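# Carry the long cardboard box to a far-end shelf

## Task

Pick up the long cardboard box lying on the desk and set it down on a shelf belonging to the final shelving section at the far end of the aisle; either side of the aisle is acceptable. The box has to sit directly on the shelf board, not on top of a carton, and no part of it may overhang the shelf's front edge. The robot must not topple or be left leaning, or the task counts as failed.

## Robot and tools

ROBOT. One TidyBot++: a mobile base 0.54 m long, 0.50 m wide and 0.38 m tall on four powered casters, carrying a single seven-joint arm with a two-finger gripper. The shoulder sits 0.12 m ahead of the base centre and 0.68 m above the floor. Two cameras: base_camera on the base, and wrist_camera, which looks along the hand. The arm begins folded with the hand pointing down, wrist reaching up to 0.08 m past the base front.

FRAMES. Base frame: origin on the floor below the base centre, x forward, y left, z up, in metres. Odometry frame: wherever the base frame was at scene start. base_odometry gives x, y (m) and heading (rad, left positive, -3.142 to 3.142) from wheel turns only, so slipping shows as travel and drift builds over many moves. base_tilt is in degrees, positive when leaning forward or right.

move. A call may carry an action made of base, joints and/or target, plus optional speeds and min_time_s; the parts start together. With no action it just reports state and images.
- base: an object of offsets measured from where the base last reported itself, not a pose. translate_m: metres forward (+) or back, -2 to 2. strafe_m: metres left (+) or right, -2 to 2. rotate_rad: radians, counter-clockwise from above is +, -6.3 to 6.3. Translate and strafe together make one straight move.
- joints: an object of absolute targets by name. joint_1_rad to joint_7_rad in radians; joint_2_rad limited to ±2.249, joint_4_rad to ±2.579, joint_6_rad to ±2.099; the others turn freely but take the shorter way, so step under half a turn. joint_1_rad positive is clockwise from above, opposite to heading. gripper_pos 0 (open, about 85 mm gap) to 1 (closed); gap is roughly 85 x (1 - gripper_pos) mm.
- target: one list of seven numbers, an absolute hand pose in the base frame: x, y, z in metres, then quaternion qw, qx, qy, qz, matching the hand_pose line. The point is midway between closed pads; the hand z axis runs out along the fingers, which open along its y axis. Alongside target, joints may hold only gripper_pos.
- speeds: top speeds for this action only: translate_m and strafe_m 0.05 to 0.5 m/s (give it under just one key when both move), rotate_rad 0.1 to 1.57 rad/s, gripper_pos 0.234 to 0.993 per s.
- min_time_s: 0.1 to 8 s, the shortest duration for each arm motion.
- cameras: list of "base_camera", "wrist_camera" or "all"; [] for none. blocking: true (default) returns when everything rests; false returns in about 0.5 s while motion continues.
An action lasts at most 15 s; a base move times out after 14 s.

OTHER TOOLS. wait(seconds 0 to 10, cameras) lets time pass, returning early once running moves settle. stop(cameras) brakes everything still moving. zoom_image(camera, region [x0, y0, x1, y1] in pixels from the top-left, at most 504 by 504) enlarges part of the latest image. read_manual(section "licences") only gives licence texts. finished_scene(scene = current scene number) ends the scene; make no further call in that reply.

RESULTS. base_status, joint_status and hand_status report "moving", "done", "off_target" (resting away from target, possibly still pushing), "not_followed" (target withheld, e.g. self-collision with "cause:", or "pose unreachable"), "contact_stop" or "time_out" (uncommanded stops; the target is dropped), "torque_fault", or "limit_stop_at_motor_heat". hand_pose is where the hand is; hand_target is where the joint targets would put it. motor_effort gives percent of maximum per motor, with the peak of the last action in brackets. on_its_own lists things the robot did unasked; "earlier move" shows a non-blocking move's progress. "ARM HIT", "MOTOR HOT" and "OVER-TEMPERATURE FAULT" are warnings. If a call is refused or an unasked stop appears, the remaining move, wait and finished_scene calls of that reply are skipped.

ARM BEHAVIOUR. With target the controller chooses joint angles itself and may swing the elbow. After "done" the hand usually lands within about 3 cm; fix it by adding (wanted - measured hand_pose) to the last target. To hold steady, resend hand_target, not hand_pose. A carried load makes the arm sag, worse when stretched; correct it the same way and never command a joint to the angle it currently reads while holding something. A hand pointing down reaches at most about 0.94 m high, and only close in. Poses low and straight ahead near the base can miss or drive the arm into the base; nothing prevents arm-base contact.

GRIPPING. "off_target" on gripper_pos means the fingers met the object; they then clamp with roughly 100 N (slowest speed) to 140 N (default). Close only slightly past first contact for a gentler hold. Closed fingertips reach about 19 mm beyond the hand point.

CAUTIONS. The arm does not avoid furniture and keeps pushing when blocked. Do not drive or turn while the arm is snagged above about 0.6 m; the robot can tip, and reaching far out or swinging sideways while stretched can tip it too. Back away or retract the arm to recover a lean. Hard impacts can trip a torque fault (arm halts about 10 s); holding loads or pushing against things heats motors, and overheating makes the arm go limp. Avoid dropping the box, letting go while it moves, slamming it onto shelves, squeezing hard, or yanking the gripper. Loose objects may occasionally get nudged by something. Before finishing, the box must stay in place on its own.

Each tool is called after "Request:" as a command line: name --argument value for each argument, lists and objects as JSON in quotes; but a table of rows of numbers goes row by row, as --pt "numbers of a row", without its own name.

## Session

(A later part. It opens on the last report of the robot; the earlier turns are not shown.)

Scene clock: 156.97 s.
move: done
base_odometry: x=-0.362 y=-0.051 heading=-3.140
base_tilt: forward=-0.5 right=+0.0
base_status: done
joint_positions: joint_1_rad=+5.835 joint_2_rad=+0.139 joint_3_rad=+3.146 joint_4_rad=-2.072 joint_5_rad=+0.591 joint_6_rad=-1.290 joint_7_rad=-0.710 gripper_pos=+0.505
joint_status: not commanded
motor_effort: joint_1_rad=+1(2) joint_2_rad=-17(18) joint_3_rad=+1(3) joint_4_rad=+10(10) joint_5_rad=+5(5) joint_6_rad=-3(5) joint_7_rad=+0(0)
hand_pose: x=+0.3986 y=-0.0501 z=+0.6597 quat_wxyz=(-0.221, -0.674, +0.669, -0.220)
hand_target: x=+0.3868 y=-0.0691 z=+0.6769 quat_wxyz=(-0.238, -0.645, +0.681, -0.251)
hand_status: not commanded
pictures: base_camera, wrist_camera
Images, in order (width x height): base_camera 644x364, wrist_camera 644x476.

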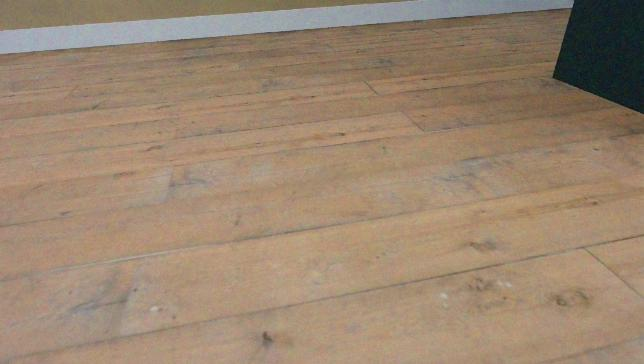

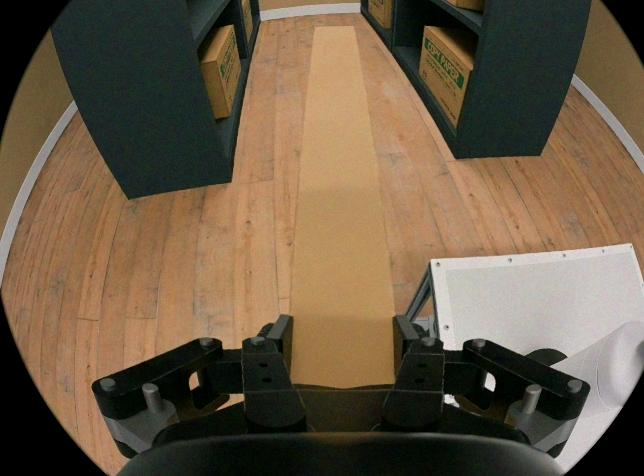

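Request:
move --base '{"rotate_rad": 0.14}' --cameras '["all"]'

Request:
zoom_image --camera "wrist_camera" --region '[100, 0, 560, 220]'

Scene clock: 165.87 s.
move: done
base_odometry: x=-0.362 y=-0.051 heading=-3.001
base_tilt: forward=-0.5 right=+0.0
base_status: done
joint_positions: joint_1_rad=+5.829 joint_2_rad=+0.139 joint_3_rad=+3.145 joint_4_rad=-2.072 joint_5_rad=+0.592 joint_6_rad=-1.290 joint_7_rad=-0.710 gripper_pos=+0.505
joint_status: not commanded
motor_effort: joint_1_rad=+1(3) joint_2_rad=-17(17) joint_3_rad=+1(3) joint_4_rad=+10(10) joint_5_rad=+4(5) joint_6_rad=-3(5) joint_7_rad=+0(0)
hand_pose: x=+0.3989 y=-0.0483 z=+0.6600 quat_wxyz=(-0.221, -0.677, +0.667, -0.221)
hand_target: x=+0.3868 y=-0.0691 z=+0.6769 quat_wxyz=(-0.238, -0.645, +0.681, -0.251)
hand_status: not commanded
pictures: base_camera, wrist_camera
Images, in order (width x height): base_camera 644x364, wrist_camera 644x476.

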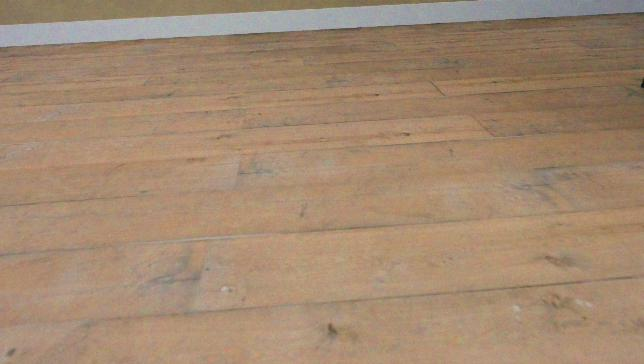

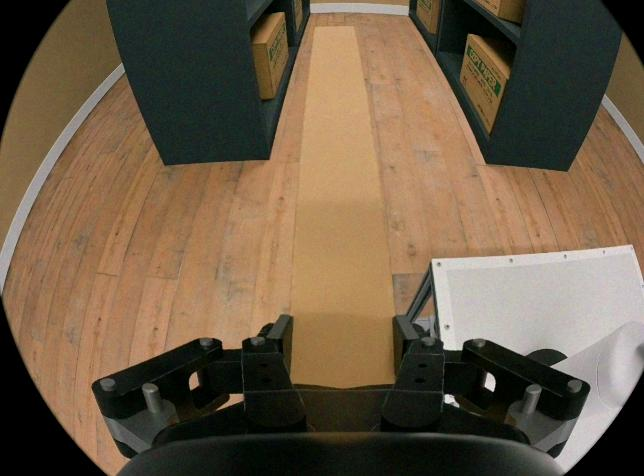

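Scaled by 1.096.

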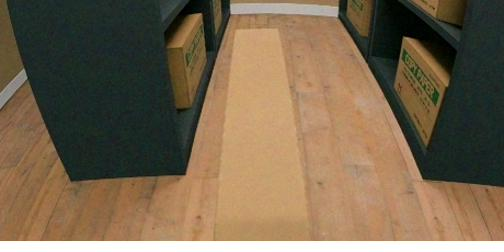

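Request:
move --base '{"translate_m": 0.225}' --joints '{"joint_1_rad": 5.685, "joint_2_rad": -0.05, "joint_3_rad": 3.14, "joint_4_rad": -2.27, "joint_5_rad": 0.478, "joint_6_rad": -1.395, "joint_7_rad": -0.9}' --min_time_s 1.5 --cameras '["all"]'

Scene clock: 173.90 s.
move: done
base_odometry: x=-0.585 y=-0.083 heading=-3.001
base_tilt: forward=-0.4 right=+0.0
base_status: done
joint_positions: joint_1_rad=+5.700 joint_2_rad=-0.027 joint_3_rad=+3.145 joint_4_rad=-2.247 joint_5_rad=+0.532 joint_6_rad=-1.332 joint_7_rad=-0.820 gripper_pos=+0.505
joint_status: all done
motor_effort: joint_1_rad=+2(2) joint_2_rad=-11(18) joint_3_rad=+1(2) joint_4_rad=+9(11) joint_5_rad=+4(5) joint_6_rad=-4(5) joint_7_rad=+0(1)
hand_pose: x=+0.3195 y=-0.0503 z=+0.6600 quat_wxyz=(-0.216, -0.672, +0.673, -0.220)
hand_target: x=+0.2871 y=-0.0543 z=+0.6622 quat_wxyz=(-0.235, -0.637, +0.704, -0.209)
hand_status: not commanded
pictures: base_camera, wrist_camera
Images, in order (width x height): base_camera 644x364, wrist_camera 644x476.

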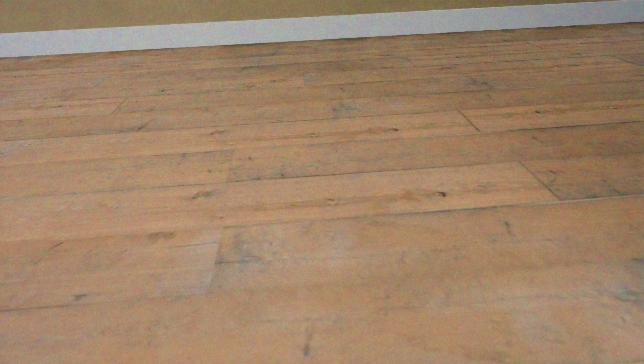

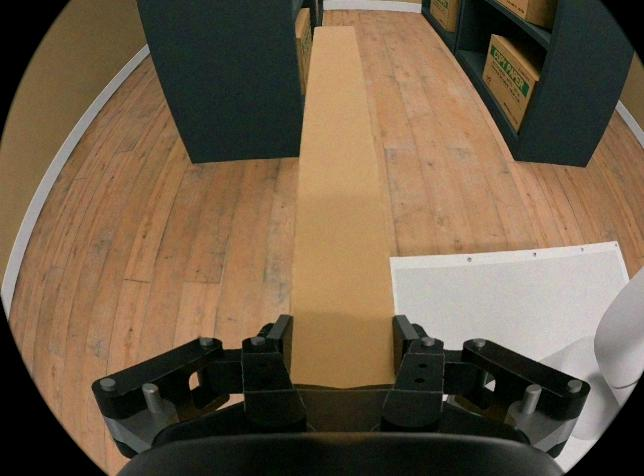

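Request:
move --base '{"strafe_m": -1.0}' --speeds '{"strafe_m": 0.3}' --cameras '["all"]'

Scene clock: 179.93 s.
move: done
base_odometry: x=-0.725 y=+0.907 heading=-3.001
base_tilt: forward=-0.4 right=+0.1
base_status: done
joint_positions: joint_1_rad=+5.696 joint_2_rad=-0.030 joint_3_rad=+3.145 joint_4_rad=-2.248 joint_5_rad=+0.530 joint_6_rad=-1.334 joint_7_rad=-0.820 gripper_pos=+0.505
joint_status: not commanded
motor_effort: joint_1_rad=+0(2) joint_2_rad=-11(12) joint_3_rad=+0(2) joint_4_rad=+10(10) joint_5_rad=+4(5) joint_6_rad=-3(5) joint_7_rad=+0(0)
hand_pose: x=+0.3185 y=-0.0501 z=+0.6605 quat_wxyz=(-0.216, -0.673, +0.673, -0.220)
hand_target: x=+0.2871 y=-0.0543 z=+0.6622 quat_wxyz=(-0.235, -0.637, +0.704, -0.209)
hand_status: not commanded
pictures: base_camera, wrist_camera
Images, in order (width x height): base_camera 644x364, wrist_camera 644x476.

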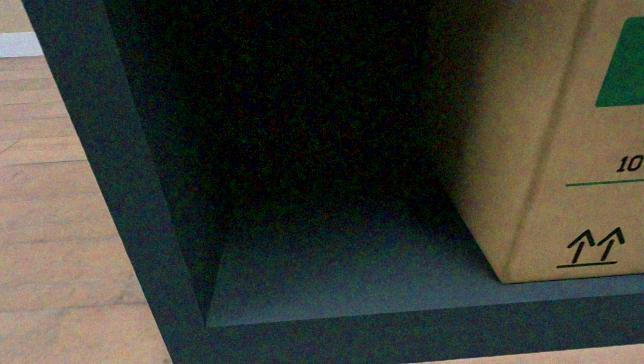

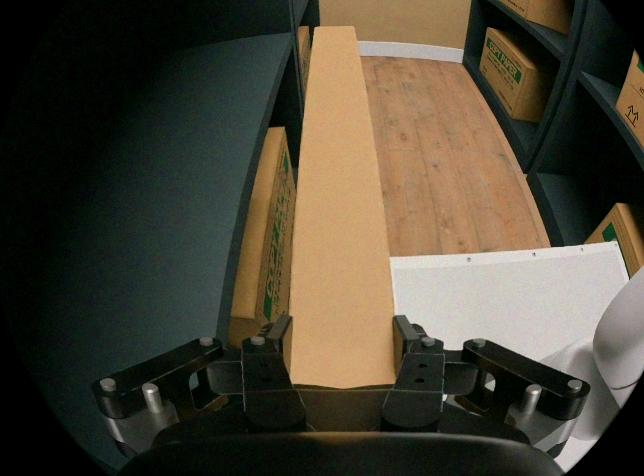

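Request:
zoom_image --camera "wrist_camera" --region '[180, 0, 340, 150]'

Request:
zoom_image --camera "wrist_camera" --region '[420, 0, 644, 280]'

Scaled by 3.150.

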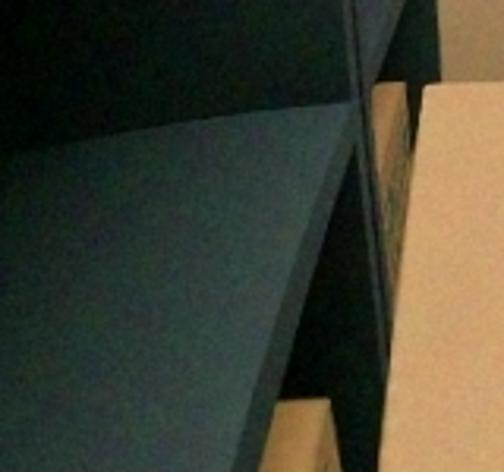

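Scaled by 1.800.

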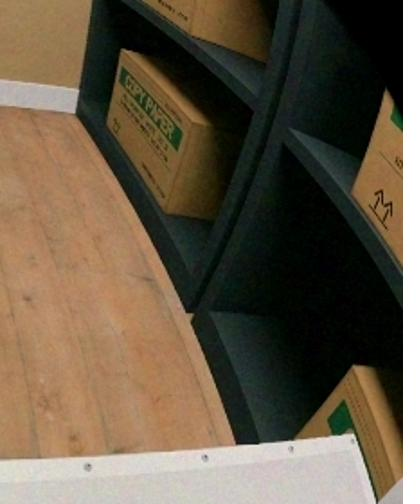

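Request:
move --base '{"strafe_m": -0.9}' --speeds '{"strafe_m": 0.3}' --cameras '["all"]'

Request:
zoom_image --camera "wrist_camera" --region '[20, 0, 340, 360]'

Scene clock: 190.80 s.
move: done
base_odometry: x=-0.851 y=+1.799 heading=-3.001
base_tilt: forward=-0.5 right=+0.0
base_status: done
joint_positions: joint_1_rad=+5.695 joint_2_rad=-0.031 joint_3_rad=+3.145 joint_4_rad=-2.248 joint_5_rad=+0.530 joint_6_rad=-1.335 joint_7_rad=-0.820 gripper_pos=+0.505
joint_status: not commanded
motor_effort: joint_1_rad=+1(2) joint_2_rad=-11(12) joint_3_rad=+0(2) joint_4_rad=+10(10) joint_5_rad=+4(5) joint_6_rad=-3(5) joint_7_rad=+0(0)
hand_pose: x=+0.3181 y=-0.0499 z=+0.6606 quat_wxyz=(-0.216, -0.673, +0.673, -0.220)
hand_target: x=+0.2871 y=-0.0543 z=+0.6622 quat_wxyz=(-0.235, -0.637, +0.704, -0.209)
hand_status: not commanded
pictures: base_camera, wrist_camera
Images, in order (width x height): base_camera 644x364, wrist_camera 644x476.

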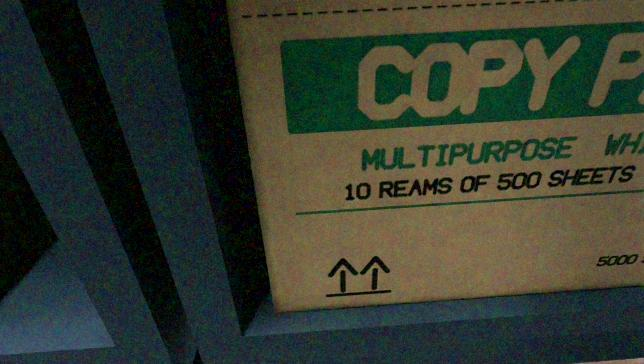

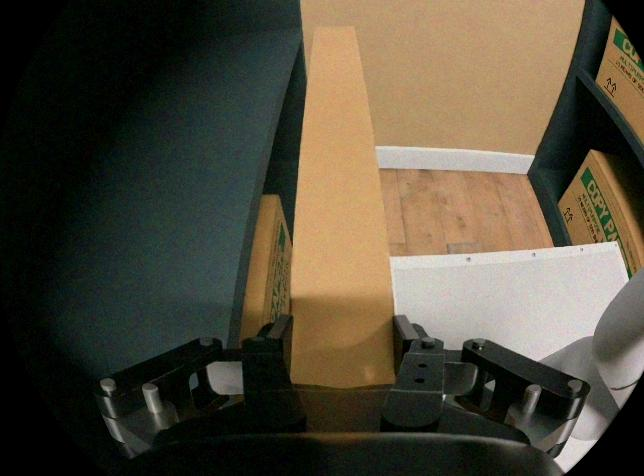

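Scaled by 1.400.

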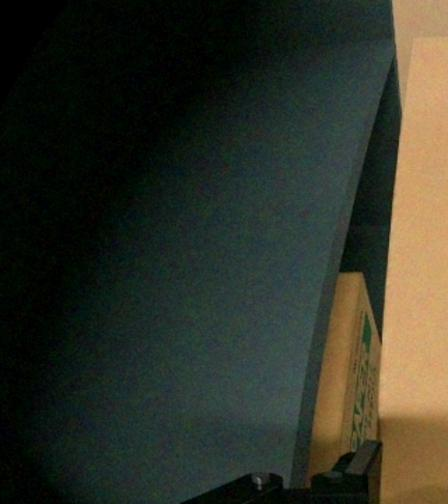

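Request:
move --base '{"strafe_m": -0.36}' --speeds '{"strafe_m": 0.25}' --cameras '["all"]'

Request:
zoom_image --camera "wrist_camera" --region '[0, 0, 340, 400]'

Scene clock: 197.63 s.
move: done
base_odometry: x=-0.902 y=+2.155 heading=-3.001
base_tilt: forward=-0.5 right=+0.0
base_status: done
joint_positions: joint_1_rad=+5.694 joint_2_rad=-0.032 joint_3_rad=+3.145 joint_4_rad=-2.249 joint_5_rad=+0.529 joint_6_rad=-1.336 joint_7_rad=-0.820 gripper_pos=+0.505
joint_status: not commanded
motor_effort: joint_1_rad=+1(2) joint_2_rad=-11(12) joint_3_rad=+1(2) joint_4_rad=+10(10) joint_5_rad=+4(5) joint_6_rad=-4(4) joint_7_rad=+0(0)
hand_pose: x=+0.3179 y=-0.0498 z=+0.6607 quat_wxyz=(-0.216, -0.673, +0.672, -0.219)
hand_target: x=+0.2871 y=-0.0543 z=+0.6622 quat_wxyz=(-0.235, -0.637, +0.704, -0.209)
hand_status: not commanded
pictures: base_camera, wrist_camera
Images, in order (width x height): base_camera 644x364, wrist_camera 644x476.

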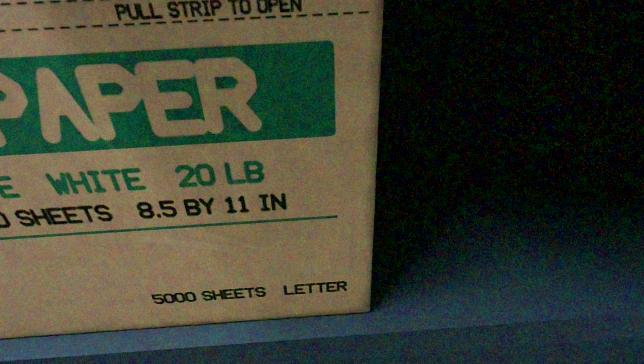

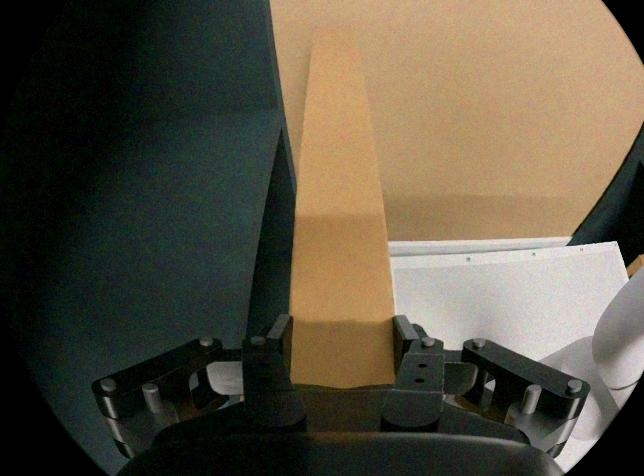

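Scaled by 1.260.

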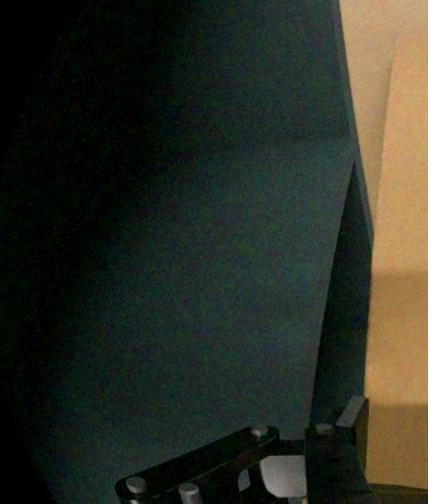

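Request:
move --base '{"translate_m": -0.1, "strafe_m": 0.07}' --speeds '{"translate_m": 0.15}' --cameras '["all"]'

Scene clock: 207.93 s.
move: done
base_odometry: x=-0.793 y=+2.100 heading=-3.001
base_tilt: forward=-0.4 right=+0.1
base_status: done
joint_positions: joint_1_rad=+5.694 joint_2_rad=-0.033 joint_3_rad=+3.145 joint_4_rad=-2.249 joint_5_rad=+0.527 joint_6_rad=-1.336 joint_7_rad=-0.820 gripper_pos=+0.505
joint_status: not commanded
motor_effort: joint_1_rad=+1(2) joint_2_rad=-11(12) joint_3_rad=+1(2) joint_4_rad=+10(10) joint_5_rad=+4(5) joint_6_rad=-2(5) joint_7_rad=+0(0)
hand_pose: x=+0.3174 y=-0.0495 z=+0.6605 quat_wxyz=(-0.215, -0.673, +0.673, -0.219)
hand_target: x=+0.2871 y=-0.0543 z=+0.6622 quat_wxyz=(-0.235, -0.637, +0.704, -0.209)
hand_status: not commanded
pictures: base_camera, wrist_camera
Images, in order (width x height): base_camera 644x364, wrist_camera 644x476.

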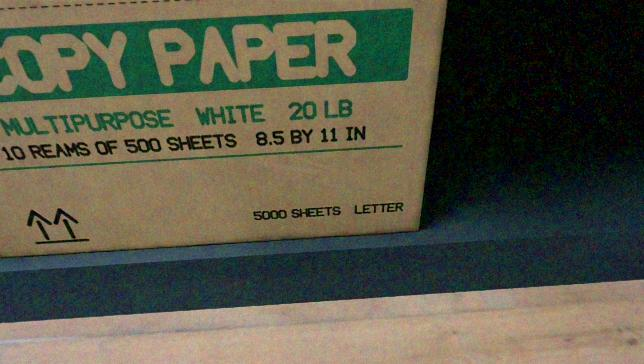

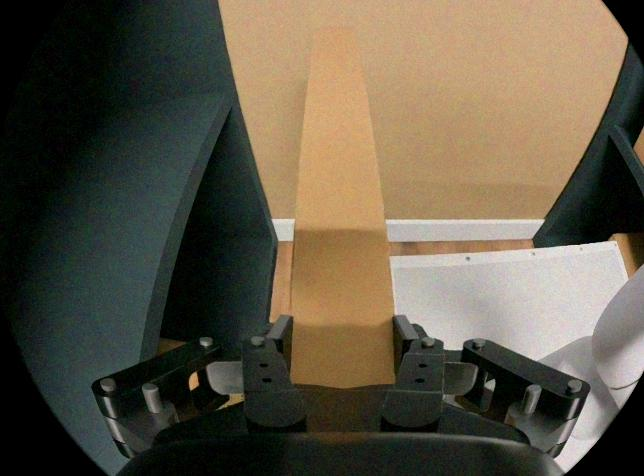

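Request:
move --joints '{"joint_1_rad": 6.037, "joint_2_rad": 0.66, "joint_3_rad": 3.14, "joint_4_rad": -1.464, "joint_5_rad": 0.689, "joint_6_rad": -1.21, "joint_7_rad": -0.45}' --min_time_s 4.0 --cameras '["all"]'

Scene clock: 213.30 s.
move: done
base_odometry: x=-0.793 y=+2.100 heading=-3.001
base_tilt: forward=-0.5 right=+0.0
base_status: not commanded
joint_positions: joint_1_rad=+6.024 joint_2_rad=+0.639 joint_3_rad=+3.145 joint_4_rad=-1.482 joint_5_rad=+0.635 joint_6_rad=-1.269 joint_7_rad=-0.530 gripper_pos=+0.505
joint_status: all done
motor_effort: joint_1_rad=+1(2) joint_2_rad=-34(35) joint_3_rad=+2(3) joint_4_rad=+11(13) joint_5_rad=+5(5) joint_6_rad=-2(4) joint_7_rad=+0(1)
hand_pose: x=+0.6204 y=-0.0493 z=+0.6026 quat_wxyz=(-0.218, -0.672, +0.673, -0.218)
hand_target: x=+0.6495 y=-0.0556 z=+0.5997 quat_wxyz=(-0.210, -0.708, +0.632, -0.236)
hand_status: not commanded
pictures: base_camera, wrist_camera
Images, in order (width x height): base_camera 644x364, wrist_camera 644x476.

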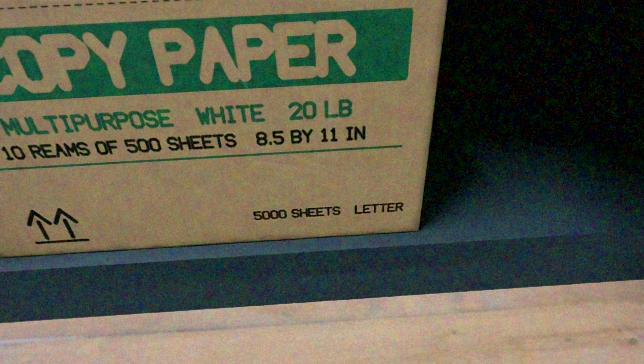

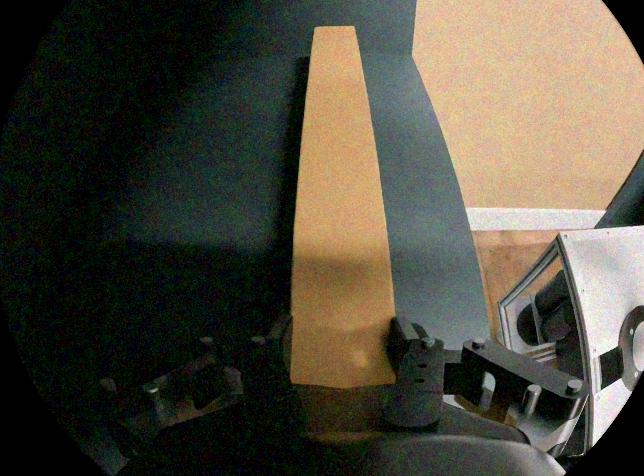

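Request:
move --joints '{"joint_2_rad": 0.683, "joint_4_rad": -1.528, "joint_5_rad": 0.698, "joint_6_rad": -1.178, "joint_7_rad": -0.63}' --min_time_s 1.5 --cameras '["wrist_camera"]'

Scene clock: 220.57 s.
move: done
base_odometry: x=-0.793 y=+2.100 heading=-3.001
base_tilt: forward=-0.5 right=+0.0
base_status: not commanded
joint_positions: joint_1_rad=+6.024 joint_2_rad=+0.655 joint_3_rad=+3.145 joint_4_rad=-1.502 joint_5_rad=+0.644 joint_6_rad=-1.239 joint_7_rad=-0.555 gripper_pos=+0.505
joint_status: all done
motor_effort: joint_1_rad=+1(2) joint_2_rad=-34(35) joint_3_rad=+2(3) joint_4_rad=+11(13) joint_5_rad=+5(6) joint_6_rad=-2(3) joint_7_rad=+0(1)
hand_pose: x=+0.6204 y=-0.0498 z=+0.5895 quat_wxyz=(-0.217, -0.672, +0.673, -0.220)
hand_target: x=+0.6307 y=-0.0600 z=+0.5722 quat_wxyz=(-0.210, -0.662, +0.678, -0.240)
hand_status: not commanded
Images, in order (width x height): wrist_camera 644x476.

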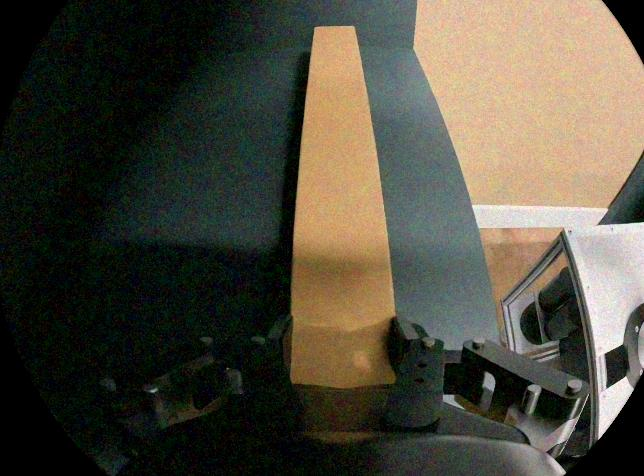

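Request:
move --joints '{"joint_2_rad": 0.694, "joint_4_rad": -1.537, "joint_5_rad": 0.702, "joint_6_rad": -1.162, "joint_7_rad": -0.643}' --min_time_s 1.0 --cameras '[]'

Request:
move --joints '{"joint_2_rad": 0.704, "joint_4_rad": -1.546, "joint_5_rad": 0.706, "joint_6_rad": -1.147, "joint_7_rad": -0.656}' --min_time_s 1.0 --cameras '["wrist_camera"]'

Scene clock: 222.90 s.
move: done
base_odometry: x=-0.793 y=+2.100 heading=-3.001
base_tilt: forward=-0.5 right=+0.1
base_status: not commanded
joint_positions: joint_1_rad=+6.024 joint_2_rad=+0.660 joint_3_rad=+3.145 joint_4_rad=-1.508 joint_5_rad=+0.650 joint_6_rad=-1.227 joint_7_rad=-0.562 gripper_pos=+0.505
joint_status: all done
motor_effort: joint_1_rad=+2(2) joint_2_rad=-32(34) joint_3_rad=+2(3) joint_4_rad=+10(11) joint_5_rad=+4(6) joint_6_rad=-1(3) joint_7_rad=+0(1)
hand_pose: x=+0.6218 y=-0.0500 z=+0.5858 quat_wxyz=(-0.216, -0.672, +0.672, -0.222)
hand_target: x=+0.6304 y=-0.0596 z=+0.5639 quat_wxyz=(-0.209, -0.662, +0.678, -0.239)
hand_status: not commanded

Scene clock: 224.20 s.
move: done
base_odometry: x=-0.793 y=+2.100 heading=-3.001
base_tilt: forward=-0.5 right=+0.0
base_status: not commanded
joint_positions: joint_1_rad=+6.024 joint_2_rad=+0.660 joint_3_rad=+3.145 joint_4_rad=-1.512 joint_5_rad=+0.660 joint_6_rad=-1.221 joint_7_rad=-0.573 gripper_pos=+0.505
joint_status: all done
motor_effort: joint_1_rad=+2(2) joint_2_rad=-29(33) joint_3_rad=+3(3) joint_4_rad=+9(11) joint_5_rad=+4(5) joint_6_rad=+0(2) joint_7_rad=+0(1)
hand_pose: x=+0.6231 y=-0.0517 z=+0.5858 quat_wxyz=(-0.215, -0.671, +0.673, -0.226)
hand_target: x=+0.6299 y=-0.0594 z=+0.5563 quat_wxyz=(-0.209, -0.662, +0.679, -0.239)
hand_status: not commanded
Images, in order (width x height): wrist_camera 644x476.

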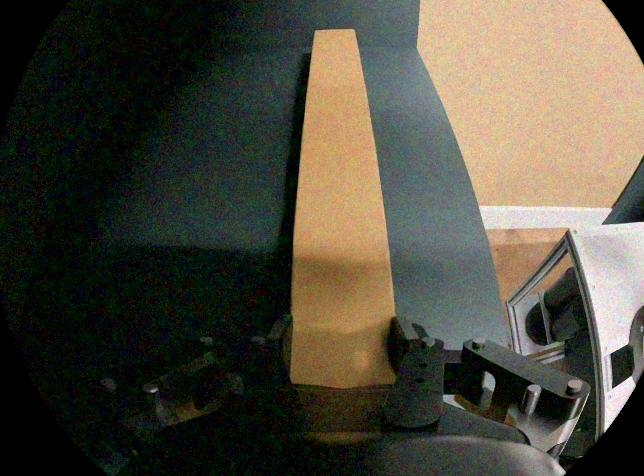

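Request:
move --joints '{"gripper_pos": 0.45}' --speeds '{"gripper_pos": 0.234}' --cameras '["wrist_camera"]'

Scene clock: 226.00 s.
move: done
base_odometry: x=-0.793 y=+2.100 heading=-3.001
base_tilt: forward=-0.5 right=+0.1
base_status: not commanded
joint_positions: joint_1_rad=+6.024 joint_2_rad=+0.660 joint_3_rad=+3.145 joint_4_rad=-1.515 joint_5_rad=+0.662 joint_6_rad=-1.218 joint_7_rad=-0.575 gripper_pos=+0.450
joint_status: all done
motor_effort: joint_1_rad=+1(2) joint_2_rad=-30(31) joint_3_rad=+2(2) joint_4_rad=+10(10) joint_5_rad=+3(4) joint_6_rad=+0(1) joint_7_rad=+0(0)
hand_pose: x=+0.6232 y=-0.0522 z=+0.5850 quat_wxyz=(-0.215, -0.671, +0.673, -0.227)
hand_target: x=+0.6299 y=-0.0594 z=+0.5563 quat_wxyz=(-0.209, -0.662, +0.679, -0.239)
hand_status: not commanded
Images, in order (width x height): wrist_camera 644x476.

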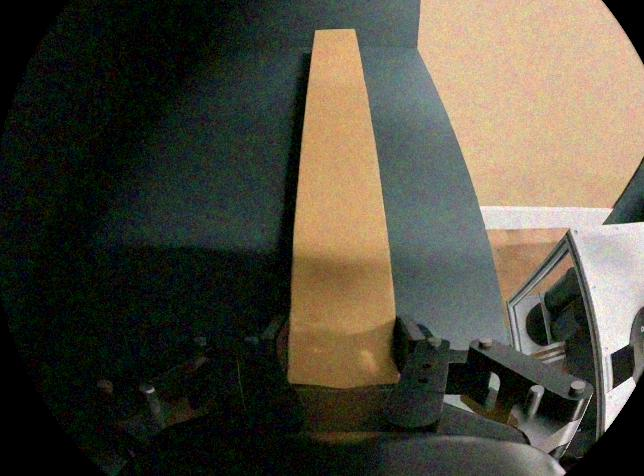

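Request:
move --joints '{"gripper_pos": 0.15}' --speeds '{"gripper_pos": 0.3}' --cameras '["wrist_camera"]'

Scene clock: 228.63 s.
move: done
base_odometry: x=-0.793 y=+2.100 heading=-3.001
base_tilt: forward=-0.4 right=+0.1
base_status: not commanded
joint_positions: joint_1_rad=+6.024 joint_2_rad=+0.679 joint_3_rad=+3.145 joint_4_rad=-1.520 joint_5_rad=+0.662 joint_6_rad=-1.203 joint_7_rad=-0.576 gripper_pos=+0.152
joint_status: all done
motor_effort: joint_1_rad=+1(2) joint_2_rad=-33(34) joint_3_rad=+2(3) joint_4_rad=+11(11) joint_5_rad=+5(5) joint_6_rad=-2(3) joint_7_rad=+0(0)
hand_pose: x=+0.6227 y=-0.0514 z=+0.5734 quat_wxyz=(-0.218, -0.675, +0.669, -0.223)
hand_target: x=+0.6299 y=-0.0594 z=+0.5563 quat_wxyz=(-0.209, -0.662, +0.679, -0.239)
hand_status: not commanded
Images, in order (width x height): wrist_camera 644x476.

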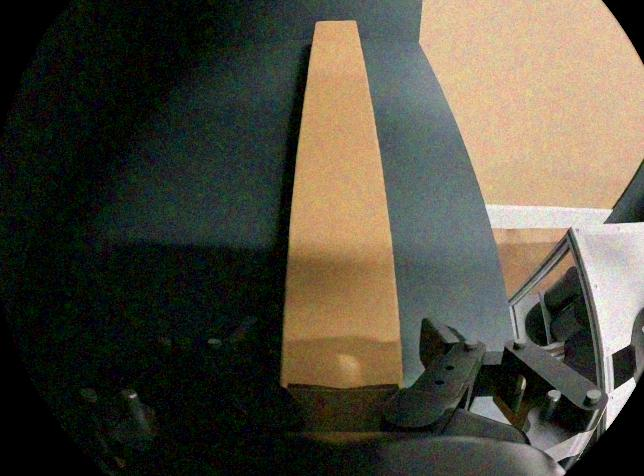

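Request:
move --joints '{"joint_2_rad": 0.587, "joint_4_rad": -1.435, "joint_5_rad": 0.574, "joint_6_rad": -1.377, "joint_7_rad": -0.417}' --min_time_s 2.0 --cameras '["wrist_camera"]'

Scene clock: 234.60 s.
move: done
base_odometry: x=-0.793 y=+2.100 heading=-3.001
base_tilt: forward=-0.5 right=+0.1
base_status: not commanded
joint_positions: joint_1_rad=+6.024 joint_2_rad=+0.647 joint_3_rad=+3.145 joint_4_rad=-1.470 joint_5_rad=+0.631 joint_6_rad=-1.315 joint_7_rad=-0.497 gripper_pos=+0.152
joint_status: all done
motor_effort: joint_1_rad=+1(3) joint_2_rad=-41(41) joint_3_rad=+3(3) joint_4_rad=+17(17) joint_5_rad=+5(6) joint_6_rad=-2(4) joint_7_rad=+0(1)
hand_pose: x=+0.6118 y=-0.0533 z=+0.6058 quat_wxyz=(-0.240, -0.675, +0.665, -0.208)
hand_target: x=+0.6033 y=-0.0473 z=+0.6378 quat_wxyz=(-0.228, -0.682, +0.669, -0.187)
hand_status: not commanded
Images, in order (width x height): wrist_camera 644x476.

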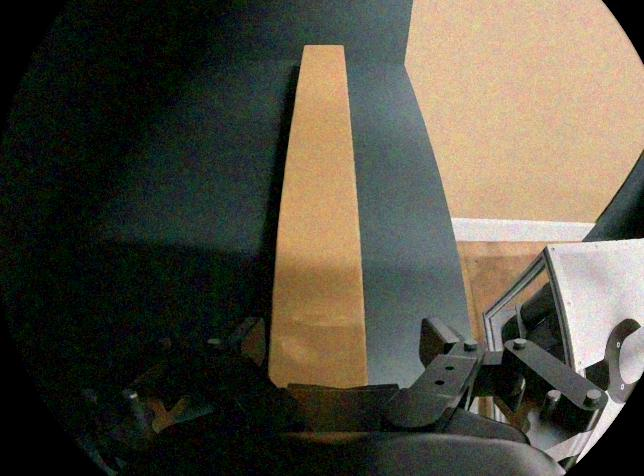

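Request:
move --joints '{"joint_2_rad": 0.62, "joint_4_rad": -1.45, "joint_5_rad": 0.932, "joint_6_rad": -1.483, "joint_7_rad": -0.66}' --min_time_s 2.0 --cameras '["wrist_camera"]'

Scene clock: 240.87 s.
move: done
base_odometry: x=-0.793 y=+2.100 heading=-3.001
base_tilt: forward=-0.5 right=+0.1
base_status: not commanded
joint_positions: joint_1_rad=+6.024 joint_2_rad=+0.647 joint_3_rad=+3.145 joint_4_rad=-1.470 joint_5_rad=+0.879 joint_6_rad=-1.420 joint_7_rad=-0.580 gripper_pos=+0.152
joint_status: all done
motor_effort: joint_1_rad=+2(3) joint_2_rad=-41(43) joint_3_rad=+3(3) joint_4_rad=+17(18) joint_5_rad=+6(7) joint_6_rad=-3(4) joint_7_rad=+0(1)
hand_pose: x=+0.6239 y=-0.1113 z=+0.6624 quat_wxyz=(-0.310, -0.636, +0.635, -0.310)
hand_target: x=+0.6216 y=-0.1286 z=+0.6979 quat_wxyz=(-0.312, -0.588, +0.661, -0.347)
hand_status: not commanded
Images, in order (width x height): wrist_camera 644x476.

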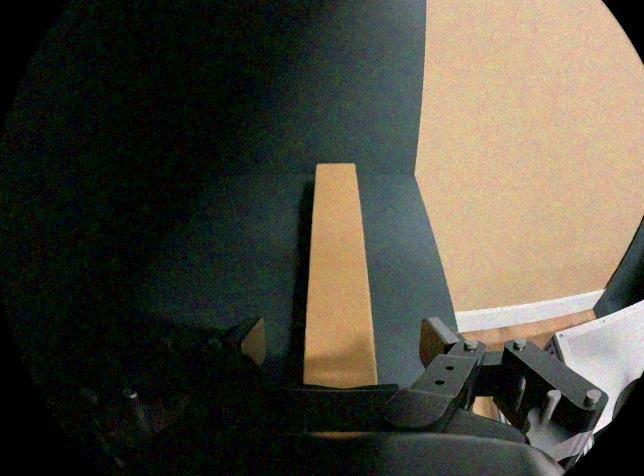

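Request:
move --joints '{"joint_1_rad": 5.644, "joint_2_rad": 0.05, "joint_4_rad": -2.335, "joint_5_rad": 0.648, "joint_6_rad": -1.49, "joint_7_rad": -1.057}' --min_time_s 3.0 --cameras '["wrist_camera"]'

Scene clock: 246.77 s.
move: done
base_odometry: x=-0.793 y=+2.100 heading=-3.001
base_tilt: forward=-0.5 right=+0.0
base_status: not commanded
joint_positions: joint_1_rad=+5.660 joint_2_rad=+0.072 joint_3_rad=+3.145 joint_4_rad=-2.314 joint_5_rad=+0.706 joint_6_rad=-1.427 joint_7_rad=-0.976 gripper_pos=+0.152
joint_status: all done
motor_effort: joint_1_rad=+1(3) joint_2_rad=-12(41) joint_3_rad=+1(3) joint_4_rad=+7(17) joint_5_rad=+4(7) joint_6_rad=-6(6) joint_7_rad=+0(1)
hand_pose: x=+0.3203 y=-0.1002 z=+0.6793 quat_wxyz=(-0.305, -0.637, +0.636, -0.310)
hand_target: x=+0.2895 y=-0.1049 z=+0.6852 quat_wxyz=(-0.321, -0.598, +0.666, -0.308)
hand_status: not commanded
Images, in order (width x height): wrist_camera 644x476.

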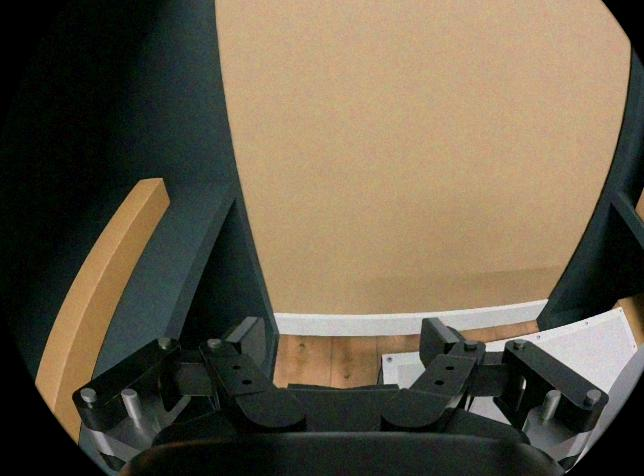

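Request:
finished_scene --scene 1

The scene is finished: the task was done.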